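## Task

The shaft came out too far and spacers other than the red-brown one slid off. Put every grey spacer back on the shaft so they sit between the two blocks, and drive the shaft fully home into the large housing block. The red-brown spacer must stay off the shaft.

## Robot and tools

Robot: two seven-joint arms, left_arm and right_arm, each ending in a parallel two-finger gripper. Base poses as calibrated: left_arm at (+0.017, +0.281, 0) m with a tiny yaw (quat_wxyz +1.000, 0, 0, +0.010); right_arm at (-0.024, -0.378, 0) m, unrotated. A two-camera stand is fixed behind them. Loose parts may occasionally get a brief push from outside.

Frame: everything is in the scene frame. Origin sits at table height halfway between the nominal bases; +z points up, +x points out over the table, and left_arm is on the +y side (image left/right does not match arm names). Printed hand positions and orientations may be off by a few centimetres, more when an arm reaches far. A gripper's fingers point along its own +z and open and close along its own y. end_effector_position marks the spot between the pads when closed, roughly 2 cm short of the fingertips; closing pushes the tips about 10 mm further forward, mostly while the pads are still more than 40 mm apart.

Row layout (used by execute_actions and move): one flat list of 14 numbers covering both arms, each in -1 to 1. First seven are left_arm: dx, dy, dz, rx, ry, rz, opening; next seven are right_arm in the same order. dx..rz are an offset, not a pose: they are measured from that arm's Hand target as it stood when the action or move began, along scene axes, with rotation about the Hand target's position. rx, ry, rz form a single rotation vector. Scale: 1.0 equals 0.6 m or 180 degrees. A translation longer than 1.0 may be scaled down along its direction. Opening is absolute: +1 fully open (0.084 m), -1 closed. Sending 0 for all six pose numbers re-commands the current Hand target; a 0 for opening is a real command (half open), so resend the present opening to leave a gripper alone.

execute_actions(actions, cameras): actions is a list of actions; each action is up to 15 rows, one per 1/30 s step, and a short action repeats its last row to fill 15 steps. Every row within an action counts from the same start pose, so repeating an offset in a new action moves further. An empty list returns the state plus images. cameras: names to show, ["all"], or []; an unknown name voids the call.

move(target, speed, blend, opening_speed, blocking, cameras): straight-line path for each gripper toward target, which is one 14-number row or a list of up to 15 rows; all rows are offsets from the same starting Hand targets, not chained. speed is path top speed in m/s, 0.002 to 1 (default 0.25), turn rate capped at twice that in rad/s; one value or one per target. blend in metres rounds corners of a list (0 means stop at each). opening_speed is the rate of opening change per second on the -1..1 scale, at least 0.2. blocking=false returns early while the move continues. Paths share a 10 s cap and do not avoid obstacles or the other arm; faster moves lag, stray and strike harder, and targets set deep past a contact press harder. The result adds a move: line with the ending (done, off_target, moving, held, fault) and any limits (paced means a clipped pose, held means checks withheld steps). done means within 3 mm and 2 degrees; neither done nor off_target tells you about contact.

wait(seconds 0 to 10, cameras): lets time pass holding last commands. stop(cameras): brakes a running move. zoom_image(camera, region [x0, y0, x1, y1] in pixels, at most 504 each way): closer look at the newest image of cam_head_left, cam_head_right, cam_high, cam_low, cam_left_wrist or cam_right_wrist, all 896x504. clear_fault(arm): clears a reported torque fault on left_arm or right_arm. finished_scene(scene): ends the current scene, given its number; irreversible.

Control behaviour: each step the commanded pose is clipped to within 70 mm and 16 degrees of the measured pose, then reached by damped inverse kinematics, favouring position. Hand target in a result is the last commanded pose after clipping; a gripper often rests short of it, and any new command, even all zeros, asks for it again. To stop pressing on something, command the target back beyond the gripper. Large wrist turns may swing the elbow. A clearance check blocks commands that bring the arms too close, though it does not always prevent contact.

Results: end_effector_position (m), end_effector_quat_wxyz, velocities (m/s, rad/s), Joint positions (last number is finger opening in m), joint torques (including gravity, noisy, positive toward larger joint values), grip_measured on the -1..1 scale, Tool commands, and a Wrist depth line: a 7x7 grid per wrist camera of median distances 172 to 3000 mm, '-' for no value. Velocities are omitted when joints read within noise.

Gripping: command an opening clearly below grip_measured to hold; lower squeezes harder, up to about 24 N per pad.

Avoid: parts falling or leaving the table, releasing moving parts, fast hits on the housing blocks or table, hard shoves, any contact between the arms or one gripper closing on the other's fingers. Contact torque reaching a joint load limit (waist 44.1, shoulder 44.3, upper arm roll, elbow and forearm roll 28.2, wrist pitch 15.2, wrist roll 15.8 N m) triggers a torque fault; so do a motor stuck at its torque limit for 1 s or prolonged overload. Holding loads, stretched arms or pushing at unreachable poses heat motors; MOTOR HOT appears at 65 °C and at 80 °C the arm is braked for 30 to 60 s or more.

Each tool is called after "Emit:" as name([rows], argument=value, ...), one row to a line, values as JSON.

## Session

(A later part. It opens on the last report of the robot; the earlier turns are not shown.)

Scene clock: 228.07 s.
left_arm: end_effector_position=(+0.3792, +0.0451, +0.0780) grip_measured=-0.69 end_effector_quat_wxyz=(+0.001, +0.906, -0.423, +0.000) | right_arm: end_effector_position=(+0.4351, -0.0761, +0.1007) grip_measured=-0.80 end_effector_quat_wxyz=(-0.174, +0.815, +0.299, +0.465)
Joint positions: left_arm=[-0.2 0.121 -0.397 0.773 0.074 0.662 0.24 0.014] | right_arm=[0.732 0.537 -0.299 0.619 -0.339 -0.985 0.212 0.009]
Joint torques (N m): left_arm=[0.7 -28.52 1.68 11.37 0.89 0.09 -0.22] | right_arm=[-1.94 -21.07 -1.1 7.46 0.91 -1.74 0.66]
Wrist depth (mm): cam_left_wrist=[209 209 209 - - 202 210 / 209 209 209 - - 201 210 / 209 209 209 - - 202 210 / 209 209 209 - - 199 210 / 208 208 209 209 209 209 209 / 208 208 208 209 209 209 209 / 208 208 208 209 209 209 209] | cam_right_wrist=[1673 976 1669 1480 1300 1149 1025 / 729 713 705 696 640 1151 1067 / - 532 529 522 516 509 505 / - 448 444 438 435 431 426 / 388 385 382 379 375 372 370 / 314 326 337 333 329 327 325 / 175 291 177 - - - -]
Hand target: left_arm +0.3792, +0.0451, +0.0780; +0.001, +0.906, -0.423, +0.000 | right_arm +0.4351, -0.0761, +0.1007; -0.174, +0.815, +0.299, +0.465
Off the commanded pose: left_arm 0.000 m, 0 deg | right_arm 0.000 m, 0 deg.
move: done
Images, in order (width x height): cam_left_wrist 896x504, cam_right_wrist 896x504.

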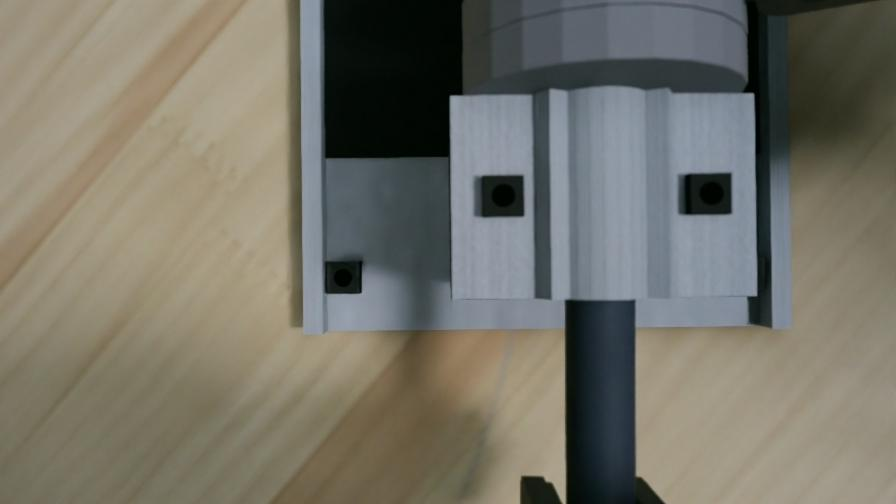

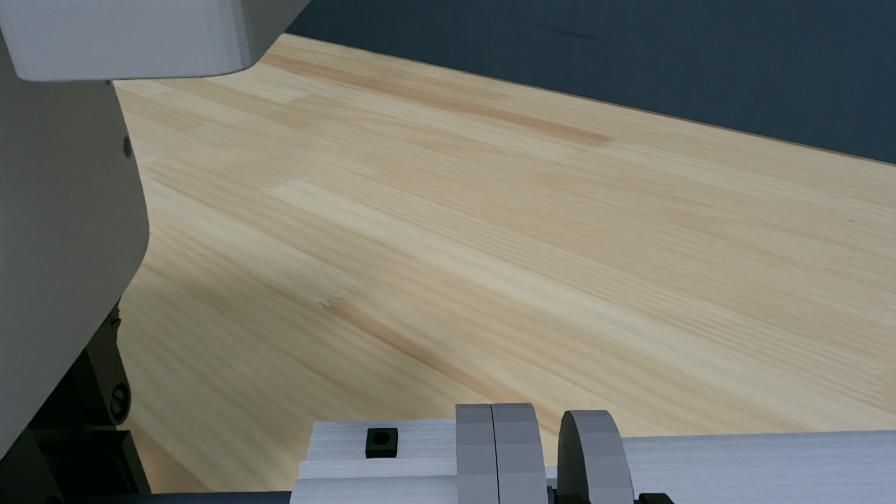

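Emit:
move(target=[0,0,0,0,0,0,-0.9, 0.0025,0.0022,0.0012,0,0,0,-0.95], speed=0.03, cameras=["cam_left_wrist","cam_right_wrist"])

Emit:
zoom_image(camera="cam_right_wrist", region=[430, 340, 660, 504])

Scene clock: 229.03 s.
left_arm: end_effector_position=(+0.3792, +0.0451, +0.0780) grip_measured=-0.69 end_effector_quat_wxyz=(+0.001, +0.906, -0.423, +0.000) | right_arm: end_effector_position=(+0.4366, -0.0749, +0.1014) grip_measured=-0.80 end_effector_quat_wxyz=(-0.174, +0.815, +0.299, +0.465)
Joint positions: left_arm=[-0.2 0.121 -0.397 0.773 0.074 0.662 0.24 0.014] | right_arm=[0.732 0.537 -0.299 0.625 -0.34 -0.979 0.214 0.009]
Joint torques (N m): left_arm=[0.63 -28.38 1.68 11.37 0.89 0.02 -0.16] | right_arm=[0.59 -28.63 -1.14 7.42 -0.28 -1.44 0.71]
Wrist depth (mm): cam_left_wrist=[209 209 209 - - 202 210 / 209 209 209 - - 202 210 / 209 209 209 - - 202 210 / 209 209 209 - - 199 210 / 208 209 208 209 209 209 209 / 208 209 209 209 209 209 209 / 208 209 209 208 209 209 209] | cam_right_wrist=[1681 977 1661 1487 1292 1145 1025 / 730 717 708 697 638 1162 1072 / - 535 530 524 518 511 507 / - 449 444 440 435 432 427 / 389 387 383 380 376 374 371 / - 327 336 333 331 328 325 / 176 291 184 - - - -]
Hand target: left_arm +0.3792, +0.0451, +0.0780; +0.001, +0.906, -0.423, +0.000 | right_arm +0.4366, -0.0748, +0.1015; -0.174, +0.815, +0.299, +0.465
Off the commanded pose: left_arm 0.000 m, 0 deg | right_arm 0.000 m, 0 deg.
move: done
Images, in order (width x height): cam_left_wrist 896x504, cam_right_wrist 896x504.

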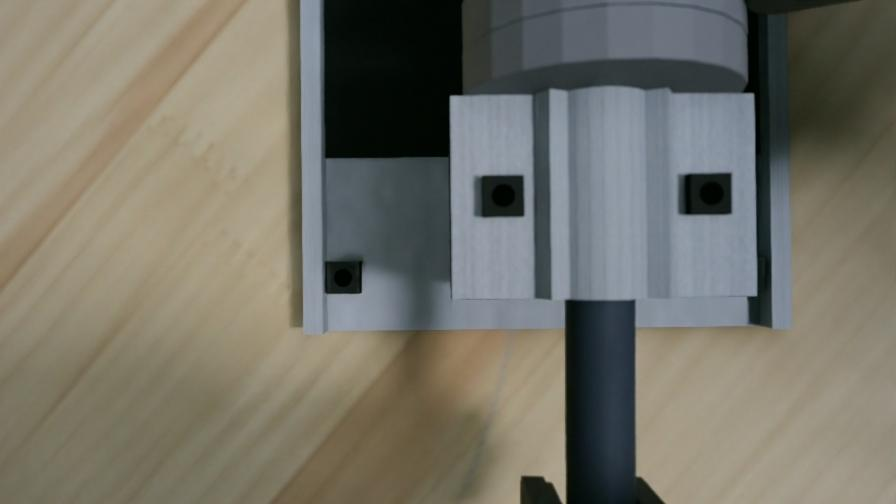

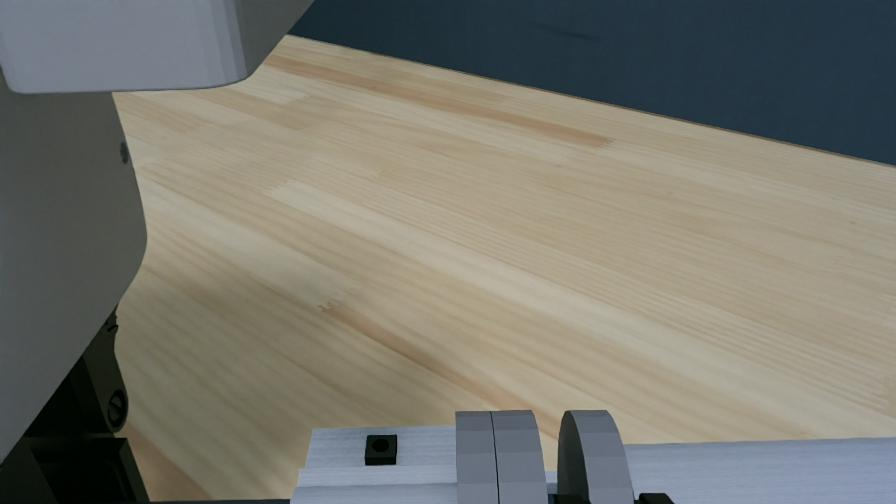

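Scaled by 2.191 from the camera's 896x504 image, which has a finer 1280x720 frame.

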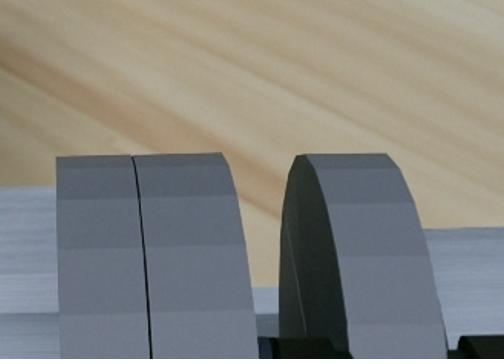

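Emit:
move([
  [0,0,0,0,0,0,-0.4, 0,0,0,0,0,0,-0.95],
  [0,0,0.1,0,0,0,-0.4, 0,0,0,0,0,0,-0.95],
  [0.0667,-0.0783,0.333,0,0,0,-0.4, 0,0,0,0,0,0,-0.95],
], speed=[0.05,0.15,0.25], blend=[0,0.02,0], opening_speed=1, cameras=["cam_left_wrist","cam_right_wrist"])

Emit:
zoom_image(camera="cam_left_wrist", region=[440, 180, 600, 300])

Emit:
zoom_image(camera="cam_right_wrist", region=[430, 340, 660, 504])

Scene clock: 231.80 s.
left_arm: end_effector_position=(+0.4192, -0.0019, +0.2778) grip_measured=-0.42 end_effector_quat_wxyz=(+0.001, +0.906, -0.423, +0.000) | right_arm: end_effector_position=(+0.4366, -0.0748, +0.1015) grip_measured=-0.80 end_effector_quat_wxyz=(-0.174, +0.815, +0.299, +0.465)
Joint positions: left_arm=[-0.216 0.049 -0.428 1.313 0.02 1.268 0.244 0.026] | right_arm=[0.732 0.537 -0.299 0.625 -0.34 -0.979 0.214 0.009]
Joint torques (N m): left_arm=[-2.53 -23.6 -1.12 20.23 0.69 -1.72 -0.79] | right_arm=[2.54 -28.46 -1.73 7.48 0.3 -1.53 0.21]
Wrist depth (mm): cam_left_wrist=[408 409 410 403 402 409 410 / 410 410 409 395 404 410 402 / 410 409 409 395 396 262 236 / 408 408 409 401 303 254 235 / 408 409 409 325 325 261 236 / 408 409 409 403 411 408 411 / 408 407 409 409 409 409 410] | cam_right_wrist=[1622 978 1661 1490 1290 1151 1017 / 729 717 706 696 640 1166 1072 / 542 536 532 523 517 512 505 / 454 448 445 440 435 432 427 / 389 387 383 380 376 373 370 / 341 326 336 333 331 328 325 / 294 292 184 - - - -]
Hand target: left_arm +0.4192, -0.0019, +0.2778; +0.001, +0.906, -0.423, +0.000 | right_arm +0.4366, -0.0748, +0.1015; -0.174, +0.815, +0.299, +0.465
Off the commanded pose: left_arm 0.000 m, 0 deg | right_arm 0.000 m, 0 deg.
move: done
Images, in order (width x height): cam_left_wrist 896x504, cam_right_wrist 896x504.

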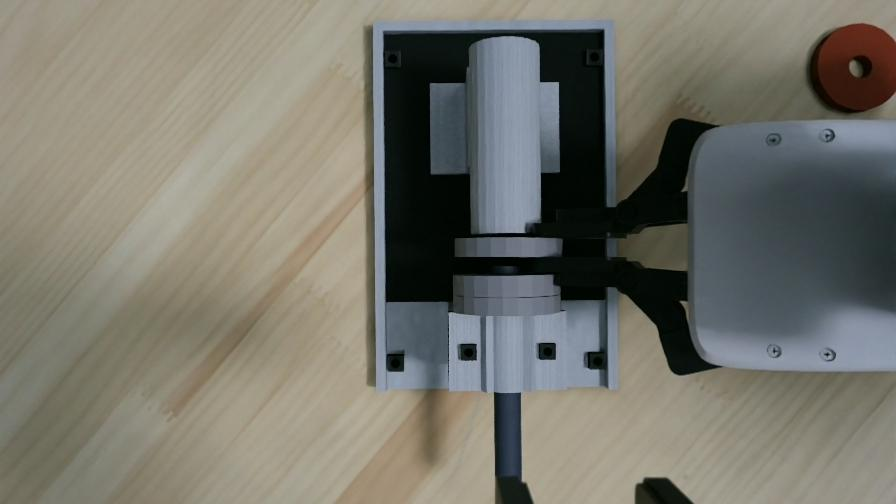

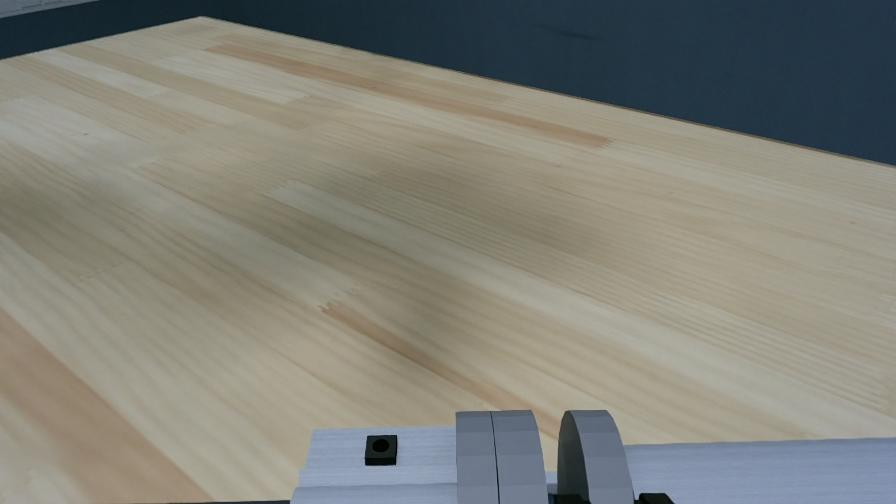

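Scaled by 3.150 from the camera's 896x504 image, which has a finer 1280x720 frame.

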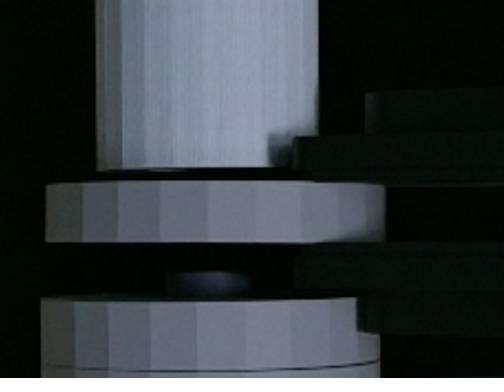

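Scaled by 2.191 from the camera's 896x504 image, which has a finer 1280x720 frame.

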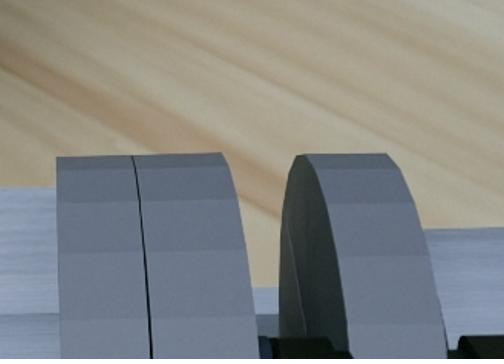

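Emit:
move([
  [0,0,0,0,0,0,-0.4, 0.0011,-0.0013,0,0,0,0,-0.95],
  [0,0,0,0,0,0,-0.4, 0.0026,0,-0.0017,0,0,0,-0.95],
], speed=0.02, cameras=["cam_left_wrist","cam_right_wrist"])

Emit:
zoom_image(camera="cam_left_wrist", region=[440, 180, 600, 300])

Emit:
zoom_image(camera="cam_right_wrist", region=[430, 340, 660, 504])

Scene clock: 234.03 s.
left_arm: end_effector_position=(+0.4192, -0.0019, +0.2778) grip_measured=-0.42 end_effector_quat_wxyz=(+0.001, +0.906, -0.423, +0.000) | right_arm: end_effector_position=(+0.4382, -0.0749, +0.1005) grip_measured=-0.80 end_effector_quat_wxyz=(-0.174, +0.815, +0.299, +0.465)
Joint positions: left_arm=[-0.216 0.049 -0.428 1.313 0.02 1.268 0.244 0.026] | right_arm=[0.729 0.543 -0.299 0.631 -0.342 -0.979 0.216 0.009]
Joint torques (N m): left_arm=[-2.62 -23.64 -1.21 19.91 0.68 -1.72 -0.78] | right_arm=[0.17 -17.33 0.79 11.95 1.99 -1.06 0.82]
Wrist depth (mm): cam_left_wrist=[410 409 410 401 402 410 410 / 409 409 409 396 401 409 401 / 409 410 409 395 395 261 236 / 409 410 408 402 310 255 235 / 408 409 409 325 325 262 236 / 409 408 409 403 409 410 409 / 409 408 408 410 409 409 410] | cam_right_wrist=[1634 978 1665 1483 1292 1151 1020 / 728 715 703 693 637 1162 1069 / 540 534 528 523 516 510 505 / 452 447 445 439 435 431 426 / 389 386 382 378 375 372 369 / 340 326 335 332 329 327 324 / 292 292 183 - - - -]
Hand target: left_arm +0.4192, -0.0019, +0.2778; +0.001, +0.906, -0.423, +0.000 | right_arm +0.4382, -0.0748, +0.1004; -0.174, +0.815, +0.299, +0.465
Off the commanded pose: left_arm 0.000 m, 0 deg | right_arm 0.000 m, 0 deg.
move: done
Images, in order (width x height): cam_left_wrist 896x504, cam_right_wrist 896x504.

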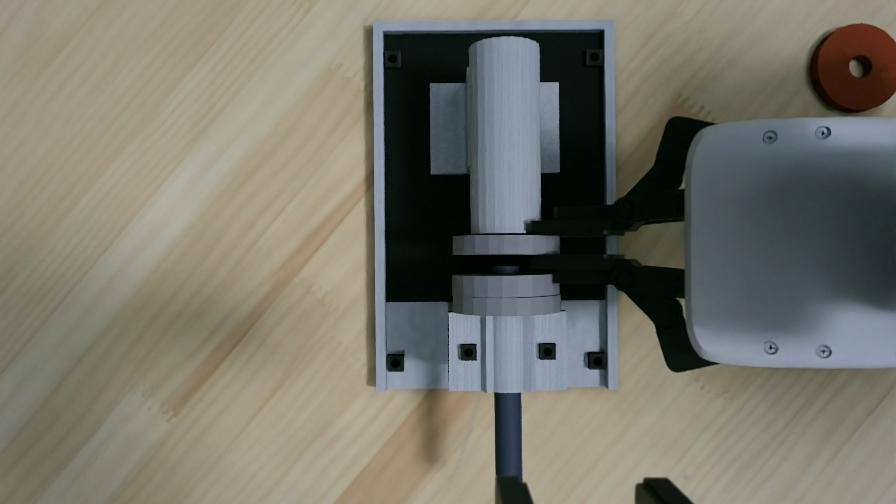

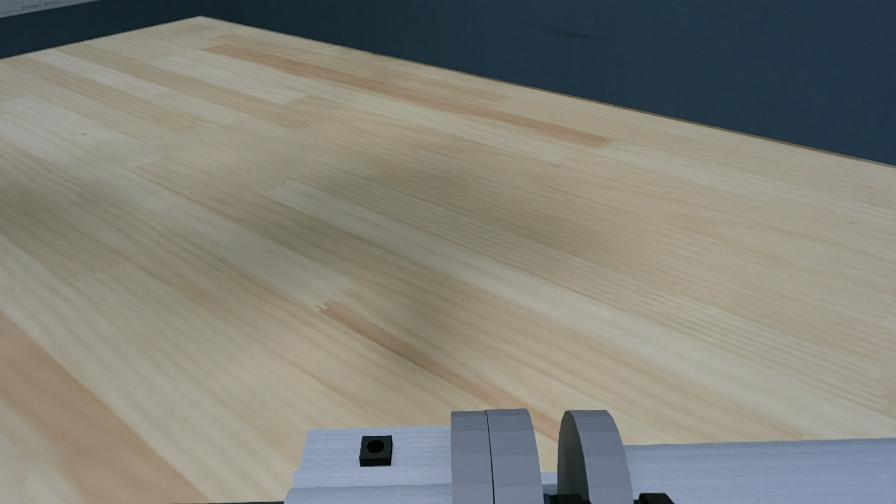

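Scaled by 3.150 from the camera's 896x504 image, which has a finer 1280x720 frame.

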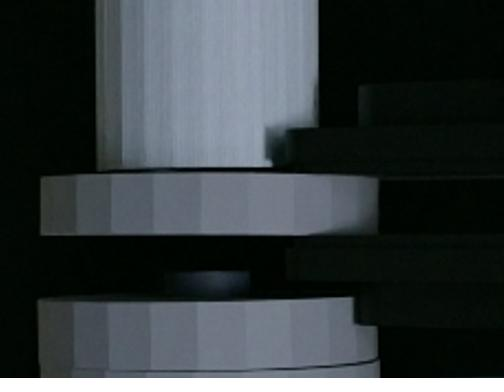

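Scaled by 2.191 from the camera's 896x504 image, which has a finer 1280x720 frame.

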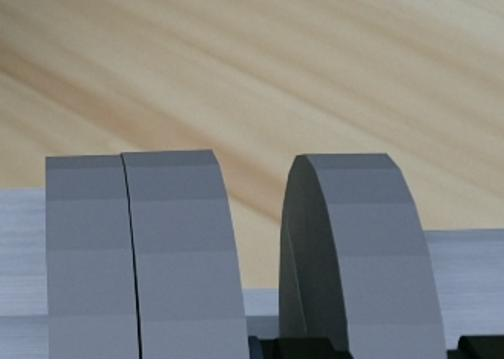

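Emit:
move([
  [0,0,0,0,0,0,-0.4, -0.019,-0.0162,0,0,0,0,-0.95],
  [0,0,0,0,0,0,-0.4, -0.019,-0.0162,-0.069,0,0,0,-0.95],
  [0,0,0,0,0,0,-0.4, -0.019,-0.0162,-0.0725,0,0,0,-0.95],
  [0,0,0,0,0,0,-0.4, -0.019,-0.0162,-0.0725,0,0,0,-0.64],
  [0,0,0,0,0,0,-0.4, -0.0223,-0.0190,-0.07,0,0,0,-0.64],
], speed=[0.05,0.08,0.01,0.02,0.02], opening_speed=0.5, cameras=["cam_left_wrist","cam_right_wrist"])

Emit:
zoom_image(camera="cam_left_wrist", region=[440, 180, 680, 320])

Scene clock: 238.63 s.
left_arm: end_effector_position=(+0.4192, -0.0019, +0.2778) grip_measured=-0.42 end_effector_quat_wxyz=(+0.001, +0.906, -0.423, +0.000) | right_arm: end_effector_position=(+0.4248, -0.0862, +0.0584) grip_measured=-0.66 end_effector_quat_wxyz=(-0.174, +0.815, +0.299, +0.465)
Joint positions: left_arm=[-0.216 0.049 -0.428 1.313 0.02 1.268 0.244 0.026] | right_arm=[0.72 0.689 -0.283 0.632 -0.302 -1.121 0.192 0.015]
Joint torques (N m): left_arm=[-2.62 -23.7 -1.26 19.87 0.78 -1.71 -0.79] | right_arm=[2.58 -29.4 -4.74 3.28 -0.6 -2.3 -0.47]
Wrist depth (mm): cam_left_wrist=[410 410 410 403 402 410 411 / 408 409 410 396 401 409 412 / 408 409 410 396 401 305 277 / 408 409 409 401 343 305 274 / 408 409 409 325 401 317 281 / 409 408 408 403 410 408 410 / 408 409 411 409 409 409 410] | cam_right_wrist=[809 793 776 1383 1269 1162 1031 / 591 583 575 527 556 547 542 / 440 435 429 425 420 415 410 / 367 365 362 378 371 352 363 / 330 - - - - - - / 266 - - - - - - / 237 - - - - 216 -]
Hand target: left_arm +0.4192, -0.0019, +0.2778; +0.001, +0.906, -0.423, +0.000 | right_arm +0.4248, -0.0862, +0.0584; -0.174, +0.815, +0.299, +0.465
Off the commanded pose: left_arm 0.000 m, 0 deg | right_arm 0.000 m, 0 deg.
move: done
Images, in order (width x height): cam_left_wrist 896x504, cam_right_wrist 896x504.

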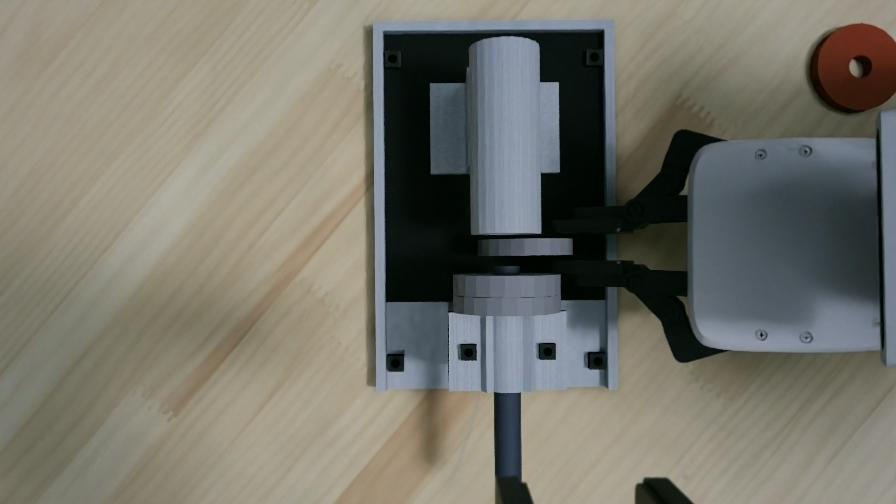

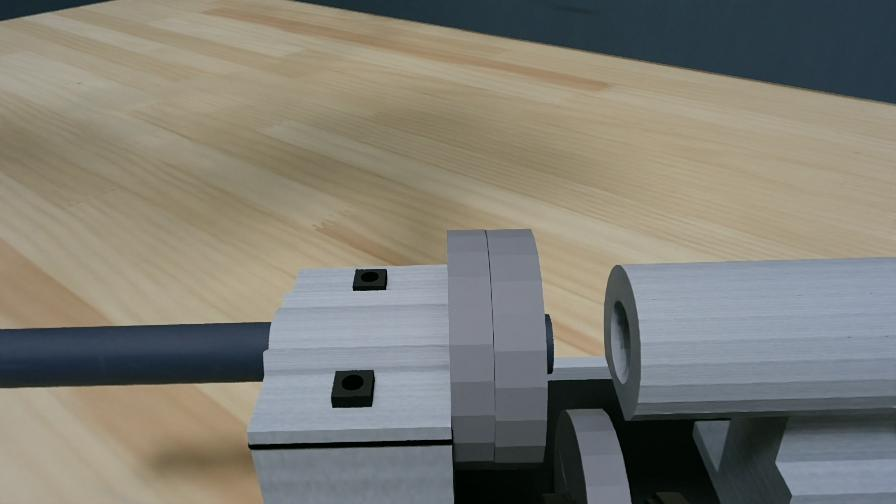

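Scaled by 2.100 from the camera's 896x504 image, which has a finer 1280x720 frame.

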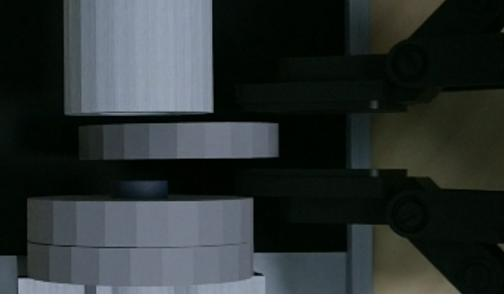

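Emit:
move([
  [0,0,0,0,0,0,-0.4, 0,0,0,0,0,0,-0.95],
  [0,0,0,0,0,0,-0.4, 0,0,0,0,0,0,-0.95],
  [0,0,0,0,0,0,-0.4, 0,0,0.0725,0,0,0,-0.95],
  [0,0,0,0,0,0,-0.4, 0.019,0.0162,0.0725,0,0,0,-0.95],
], speed=[0.05,0.05,0.06,0.04], opening_speed=0.5, cameras=["cam_left_wrist","cam_right_wrist"])

Emit:
zoom_image(camera="cam_left_wrist", region=[440, 180, 600, 300])

Emit:
zoom_image(camera="cam_right_wrist", region=[430, 340, 660, 504])

Scene clock: 241.50 s.
left_arm: end_effector_position=(+0.4192, -0.0019, +0.2778) grip_measured=-0.42 end_effector_quat_wxyz=(+0.001, +0.906, -0.423, +0.000) | right_arm: end_effector_position=(+0.4362, -0.0765, +0.1019) grip_measured=-0.80 end_effector_quat_wxyz=(-0.174, +0.815, +0.299, +0.465)
Joint positions: left_arm=[-0.216 0.049 -0.428 1.313 0.02 1.268 0.244 0.026] | right_arm=[0.73 0.534 -0.301 0.621 -0.344 -0.981 0.215 0.009]
Joint torques (N m): left_arm=[-2.65 -23.63 -1.08 19.86 0.76 -1.72 -0.75] | right_arm=[-2.34 -21.74 -1.02 7.89 0.55 -1.7 0.68]
Wrist depth (mm): cam_left_wrist=[410 409 410 403 402 410 410 / 407 409 409 396 401 411 402 / 408 410 409 396 396 261 237 / 409 409 408 402 304 255 235 / 407 410 408 325 326 262 236 / 408 409 408 403 409 409 410 / 408 408 408 409 409 409 410] | cam_right_wrist=[1626 983 1665 1480 1297 1155 1025 / 733 721 708 700 641 1158 1071 / 544 536 532 525 519 511 508 / 455 450 447 441 437 434 429 / 390 387 384 381 377 374 371 / 341 328 337 334 331 329 327 / 294 293 185 - - - -]
Hand target: left_arm +0.4192, -0.0019, +0.2778; +0.001, +0.906, -0.423, +0.000 | right_arm +0.4362, -0.0765, +0.1019; -0.174, +0.815, +0.299, +0.465
Off the commanded pose: left_arm 0.000 m, 0 deg | right_arm 0.000 m, 0 deg.
move: done
Images, in order (width x height): cam_left_wrist 896x504, cam_right_wrist 896x504.

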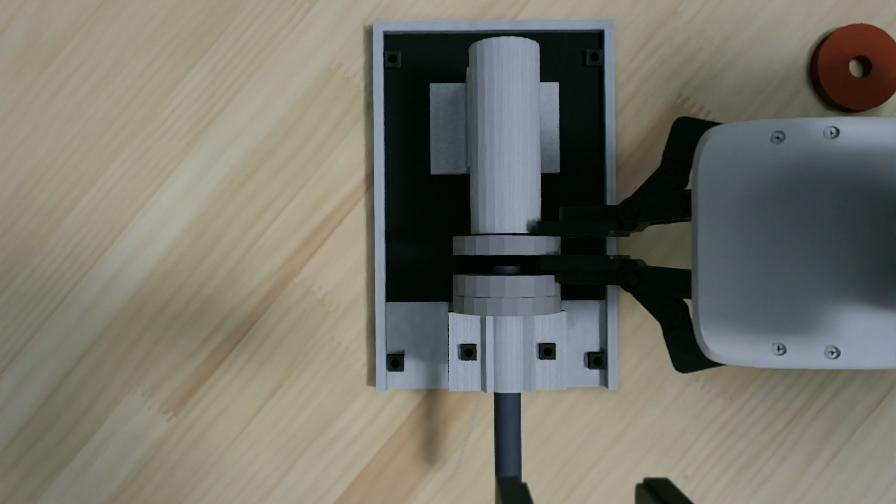

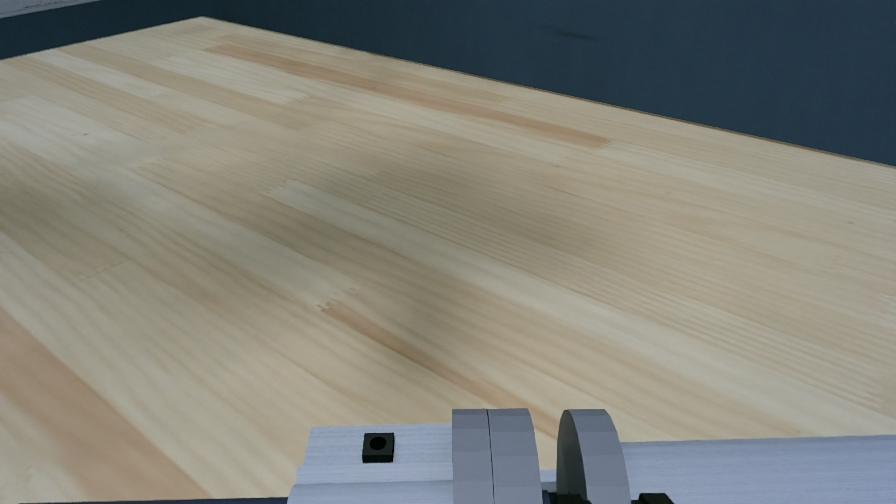

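Scaled by 3.150 from the camera's 896x504 image, which has a finer 1280x720 frame.

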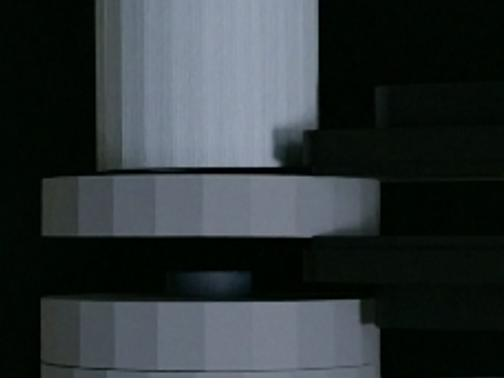

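Scaled by 2.191 from the camera's 896x504 image, which has a finer 1280x720 frame.

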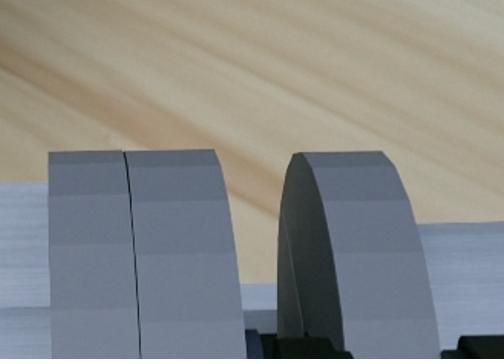

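Emit:
zoom_image(camera="cam_left_wrist", region=[480, 225, 530, 285])

Emit:
zoom_image(camera="cam_left_wrist", region=[445, 225, 485, 265])

Emit:
zoom_image(camera="cam_left_wrist", region=[535, 225, 575, 265])

Emit:
zoom_image(camera="cam_left_wrist", region=[480, 385, 535, 445])

Scaled by 8.400 from the camera's 896x504 image, which has a finer 1280x720 frame.

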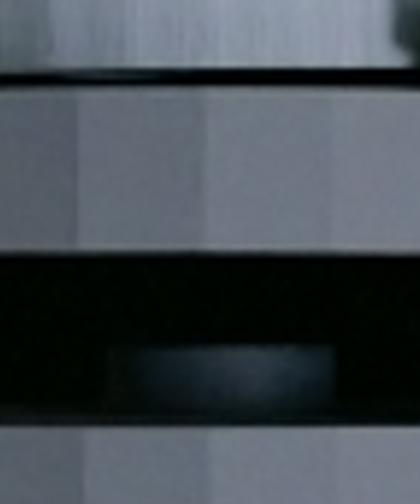

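Scaled by 12.600 from the camera's 896x504 image, which has a finer 1280x720 frame.

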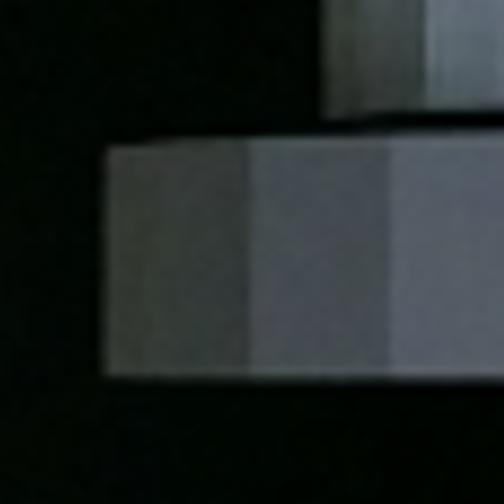

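Scaled by 12.600 from the camera's 896x504 image, which has a finer 1280x720 frame.

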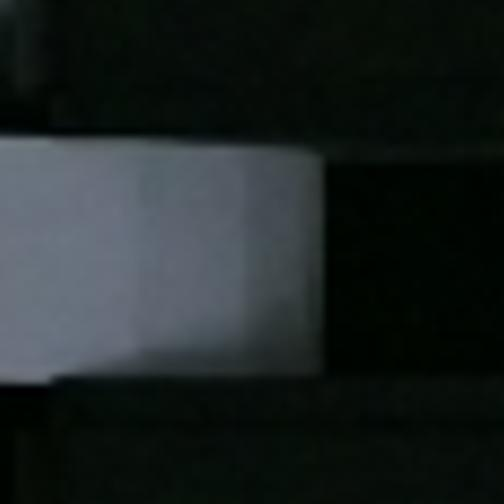

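Scaled by 8.400 from the camera's 896x504 image, which has a finer 1280x720 frame.

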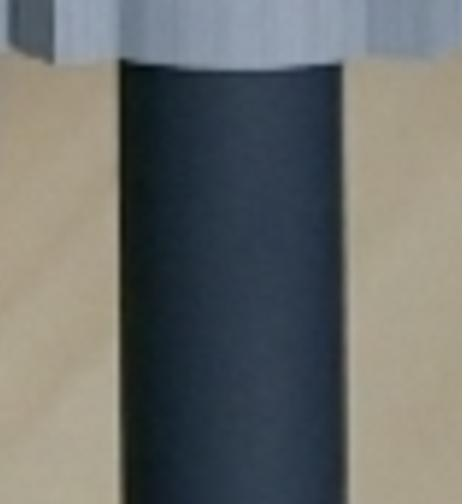

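Emit:
move([
  [-0.0667,0.0783,-0.133,0,0,0,-0.4, 0.0006,0.0005,0.0004,0,0,0,-0.95],
  [-0.0667,0.0783,-0.333,0,0,0,-0.4, 0.0006,0.0005,0.0004,0,0,0,-0.95],
  [-0.0667,0.0783,-0.333,0,0,0,-0.9, 0.0006,0.0005,0.0004,0,0,0,-0.95],
], speed=[0.25,0.15,0.1], opening_speed=0.7, blend=[0.02,0,0], cameras=["cam_left_wrist","cam_right_wrist"])

Emit:
zoom_image(camera="cam_right_wrist", region=[430, 340, 660, 504])

Scene clock: 245.27 s.
left_arm: end_effector_position=(+0.3791, +0.0450, +0.0779) grip_measured=-0.69 end_effector_quat_wxyz=(+0.001, +0.906, -0.423, +0.000) | right_arm: end_effector_position=(+0.4366, -0.0762, +0.1022) grip_measured=-0.80 end_effector_quat_wxyz=(-0.174, +0.815, +0.299, +0.465)
Joint positions: left_arm=[-0.196 0.121 -0.402 0.773 0.075 0.662 0.239 0.014] | right_arm=[0.73 0.534 -0.301 0.622 -0.344 -0.979 0.215 0.009]
Joint torques (N m): left_arm=[2.3 -25.25 1.63 16.83 0.43 -3.07 -0.12] | right_arm=[0.28 -28.34 -1.04 7.59 -0.07 -1.58 0.49]
Wrist depth (mm): cam_left_wrist=[209 209 201 - - 201 210 / 208 209 209 - - 201 210 / 208 209 209 - - 201 210 / 209 209 209 - - 198 209 / 208 208 209 208 209 209 209 / 208 209 209 208 209 209 209 / 208 208 208 209 209 209 209] | cam_right_wrist=[1669 977 1677 1468 1295 1147 1020 / 732 719 707 698 641 1166 1077 / - 537 532 525 519 513 508 / - 450 446 442 437 434 429 / 389 387 384 380 377 375 371 / 328 339 337 334 331 329 326 / 177 293 185 - - - -]
Hand target: left_arm +0.3792, +0.0451, +0.0780; +0.001, +0.906, -0.423, +0.000 | right_arm +0.4366, -0.0762, +0.1022; -0.174, +0.815, +0.299, +0.465
Off the commanded pose: left_arm 0.000 m, 0 deg | right_arm 0.000 m, 0 deg.
move: done
Images, in order (width x height): cam_left_wrist 896x504, cam_right_wrist 896x504.

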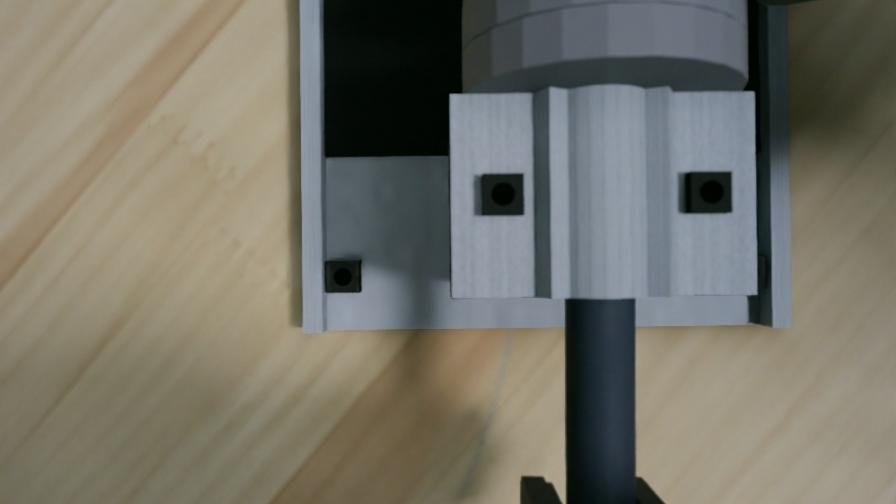

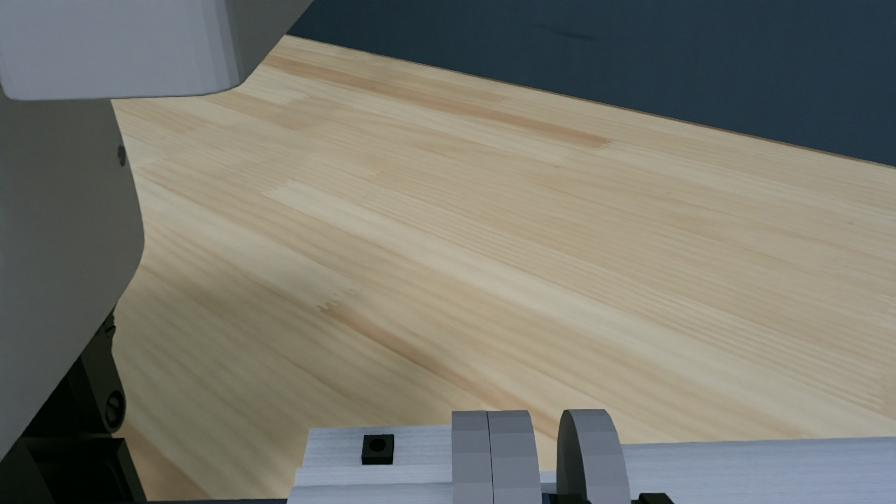

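Scaled by 2.191 from the camera's 896x504 image, which has a finer 1280x720 frame.

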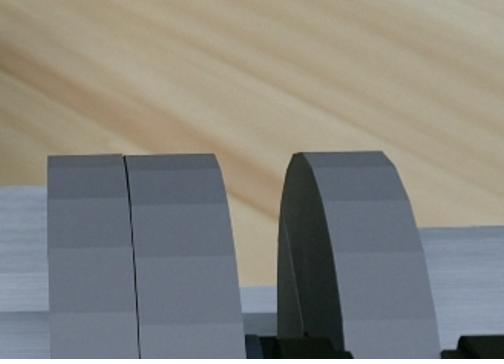

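Emit:
move(target=[0.0054,-0.0063,0,0,0,0,-0.9, 0,0,0,0,0,0,-0.95], speed=0.02, cameras=["cam_left_wrist","cam_right_wrist"])

Emit:
zoom_image(camera="cam_right_wrist", region=[530, 454, 600, 504])

Scene clock: 246.33 s.
left_arm: end_effector_position=(+0.3824, +0.0413, +0.0780) grip_measured=-0.69 end_effector_quat_wxyz=(+0.001, +0.906, -0.423, +0.000) | right_arm: end_effector_position=(+0.4366, -0.0762, +0.1022) grip_measured=-0.80 end_effector_quat_wxyz=(-0.174, +0.815, +0.299, +0.465)
Joint positions: left_arm=[-0.199 0.136 -0.401 0.79 0.084 0.667 0.23 0.014] | right_arm=[0.73 0.534 -0.301 0.622 -0.344 -0.979 0.215 0.009]
Joint torques (N m): left_arm=[-1.01 -21.58 1.33 22.36 1.41 -6.69 -0.54] | right_arm=[1.03 -28.11 -0.98 7.83 0.48 -1.61 0.34]
Wrist depth (mm): cam_left_wrist=[208 209 201 - - 201 209 / 208 208 201 - - 201 209 / 208 208 209 - - 201 209 / 208 209 208 - - 198 209 / 208 208 208 203 - 203 209 / 208 208 208 209 209 209 209 / 208 208 208 208 209 209 209] | cam_right_wrist=[1715 980 1677 1480 1292 1151 1020 / - 720 707 699 643 1166 1069 / - 535 532 526 520 512 508 / - 449 446 441 438 434 429 / - 388 384 381 378 375 372 / - 327 337 334 332 329 326 / 173 292 185 - - - -]
Hand target: left_arm +0.3824, +0.0413, +0.0780; +0.001, +0.906, -0.423, +0.000 | right_arm +0.4366, -0.0762, +0.1022; -0.174, +0.815, +0.299, +0.465
Off the commanded pose: left_arm 0.000 m, 0 deg | right_arm 0.000 m, 0 deg.
move: done
Images, in order (width x height): cam_left_wrist 896x504, cam_right_wrist 896x504.

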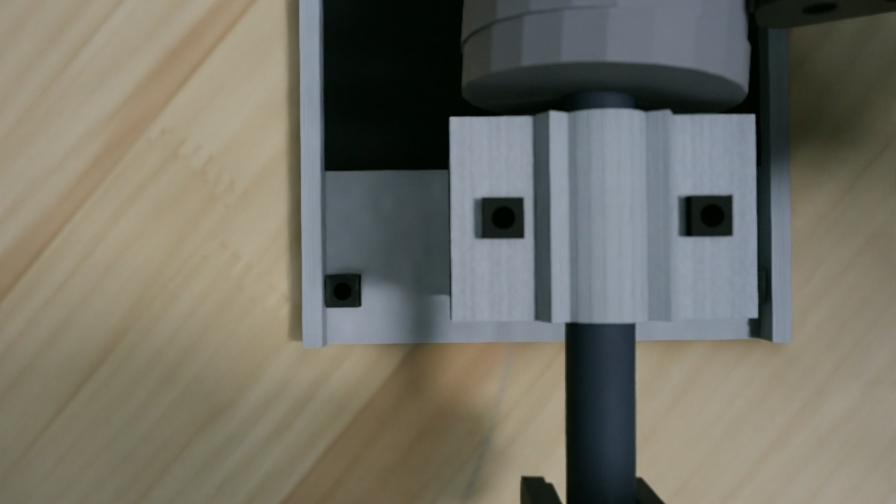

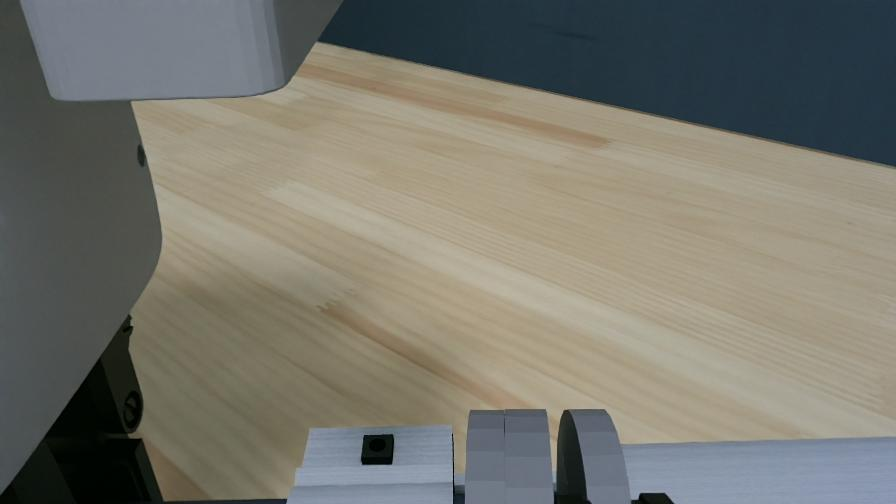

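Scaled by 7.200 from the camera's 896x504 image, which has a finer 1280x720 frame.

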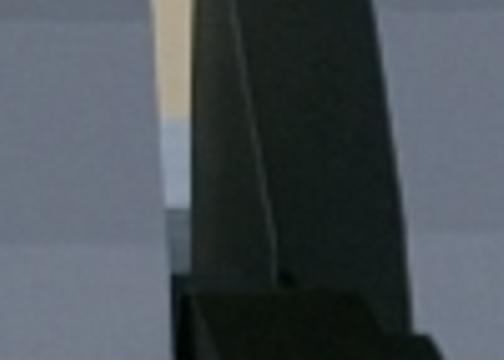

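Emit:
move(target=[0.0054,-0.0063,0,0,0,0,-0.9, 0,0,0,0,0,0,-0.95], speed=0.02, cameras=["cam_left_wrist","cam_right_wrist"])

Emit:
zoom_image(camera="cam_right_wrist", region=[430, 380, 660, 504])

Scene clock: 247.47 s.
left_arm: end_effector_position=(+0.3856, +0.0376, +0.0779) grip_measured=-0.69 end_effector_quat_wxyz=(+0.001, +0.906, -0.423, +0.000) | right_arm: end_effector_position=(+0.4367, -0.0763, +0.1022) grip_measured=-0.80 end_effector_quat_wxyz=(-0.174, +0.815, +0.299, +0.465)
Joint positions: left_arm=[-0.204 0.15 -0.401 0.808 0.092 0.671 0.221 0.014] | right_arm=[0.73 0.534 -0.301 0.622 -0.344 -0.979 0.215 0.009]
Joint torques (N m): left_arm=[-2.65 -29.99 -0.68 30.4 1.02 -10.76 -0.51] | right_arm=[8 -27.55 5.08 6.82 -2.71 -2.44 0.16]
Wrist depth (mm): cam_left_wrist=[207 208 200 - - - - / 207 208 200 - - 201 208 / 208 208 208 - - 201 208 / 207 208 208 - - 203 208 / 207 208 202 - - 203 208 / 207 208 208 208 208 208 208 / 207 208 208 208 208 209 208] | cam_right_wrist=[1728 978 1665 1477 1302 1147 1023 / - 721 707 698 641 1164 1069 / - 537 532 525 520 512 508 / - 450 446 441 437 433 428 / - 388 384 381 378 374 372 / - 327 337 334 331 329 326 / 173 283 185 - - - -]
Hand target: left_arm +0.3857, +0.0375, +0.0780; +0.001, +0.906, -0.423, +0.000 | right_arm +0.4366, -0.0762, +0.1022; -0.174, +0.815, +0.299, +0.465
Off the commanded pose: left_arm 0.000 m, 0 deg | right_arm 0.000 m, 0 deg.
move: done
Images, in order (width x height): cam_left_wrist 896x504, cam_right_wrist 896x504.

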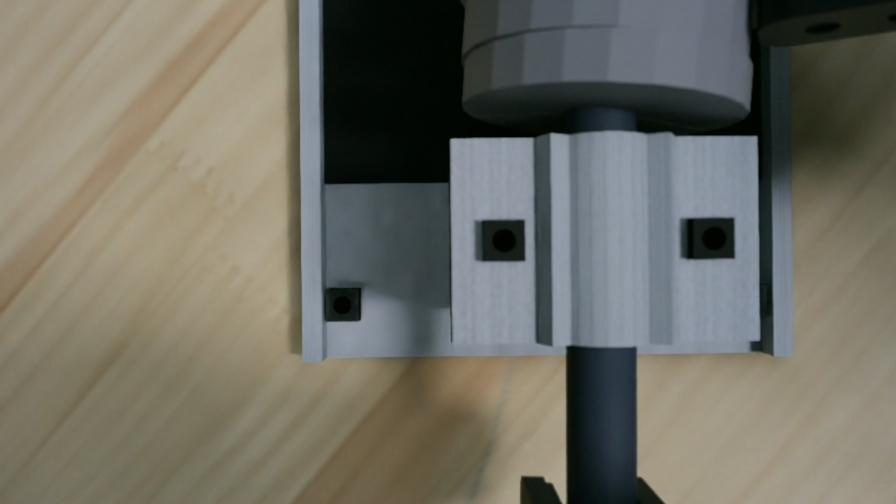

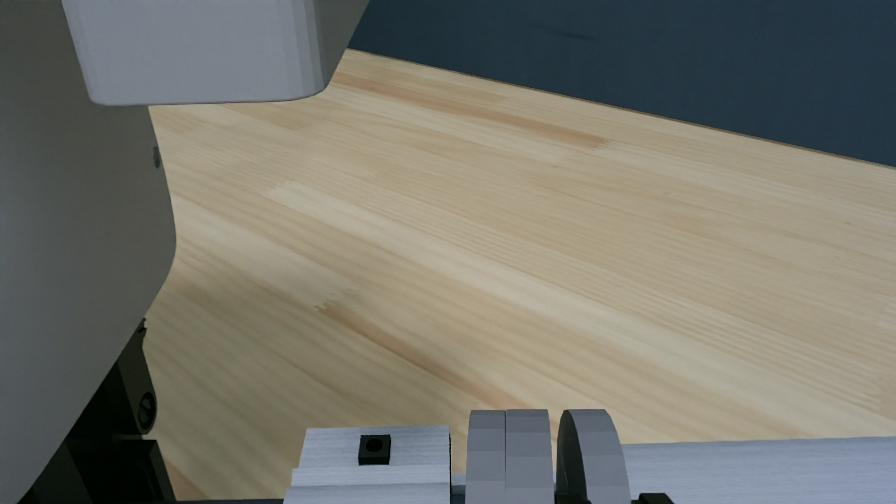

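Scaled by 2.191 from the camera's 896x504 image, which has a finer 1280x720 frame.

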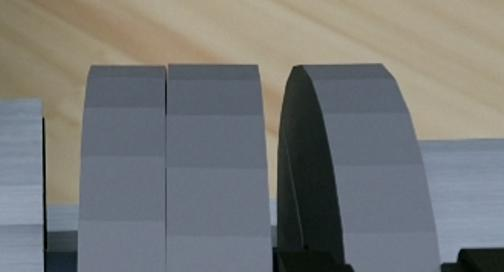

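Emit:
zoom_image(camera="cam_right_wrist", region=[430, 454, 600, 504])

Emit:
zoom_image(camera="cam_left_wrist", region=[430, 0, 830, 180])

Scaled by 2.965 from the camera's 896x504 image, which has a finer 1280x720 frame.

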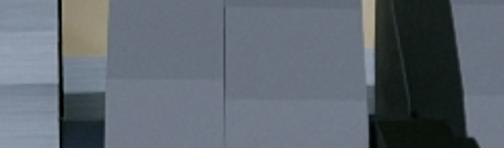

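Scaled by 1.260 from the camera's 896x504 image, which has a finer 1280x720 frame.

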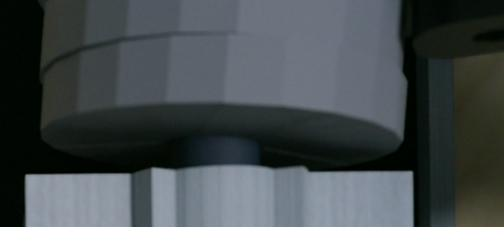

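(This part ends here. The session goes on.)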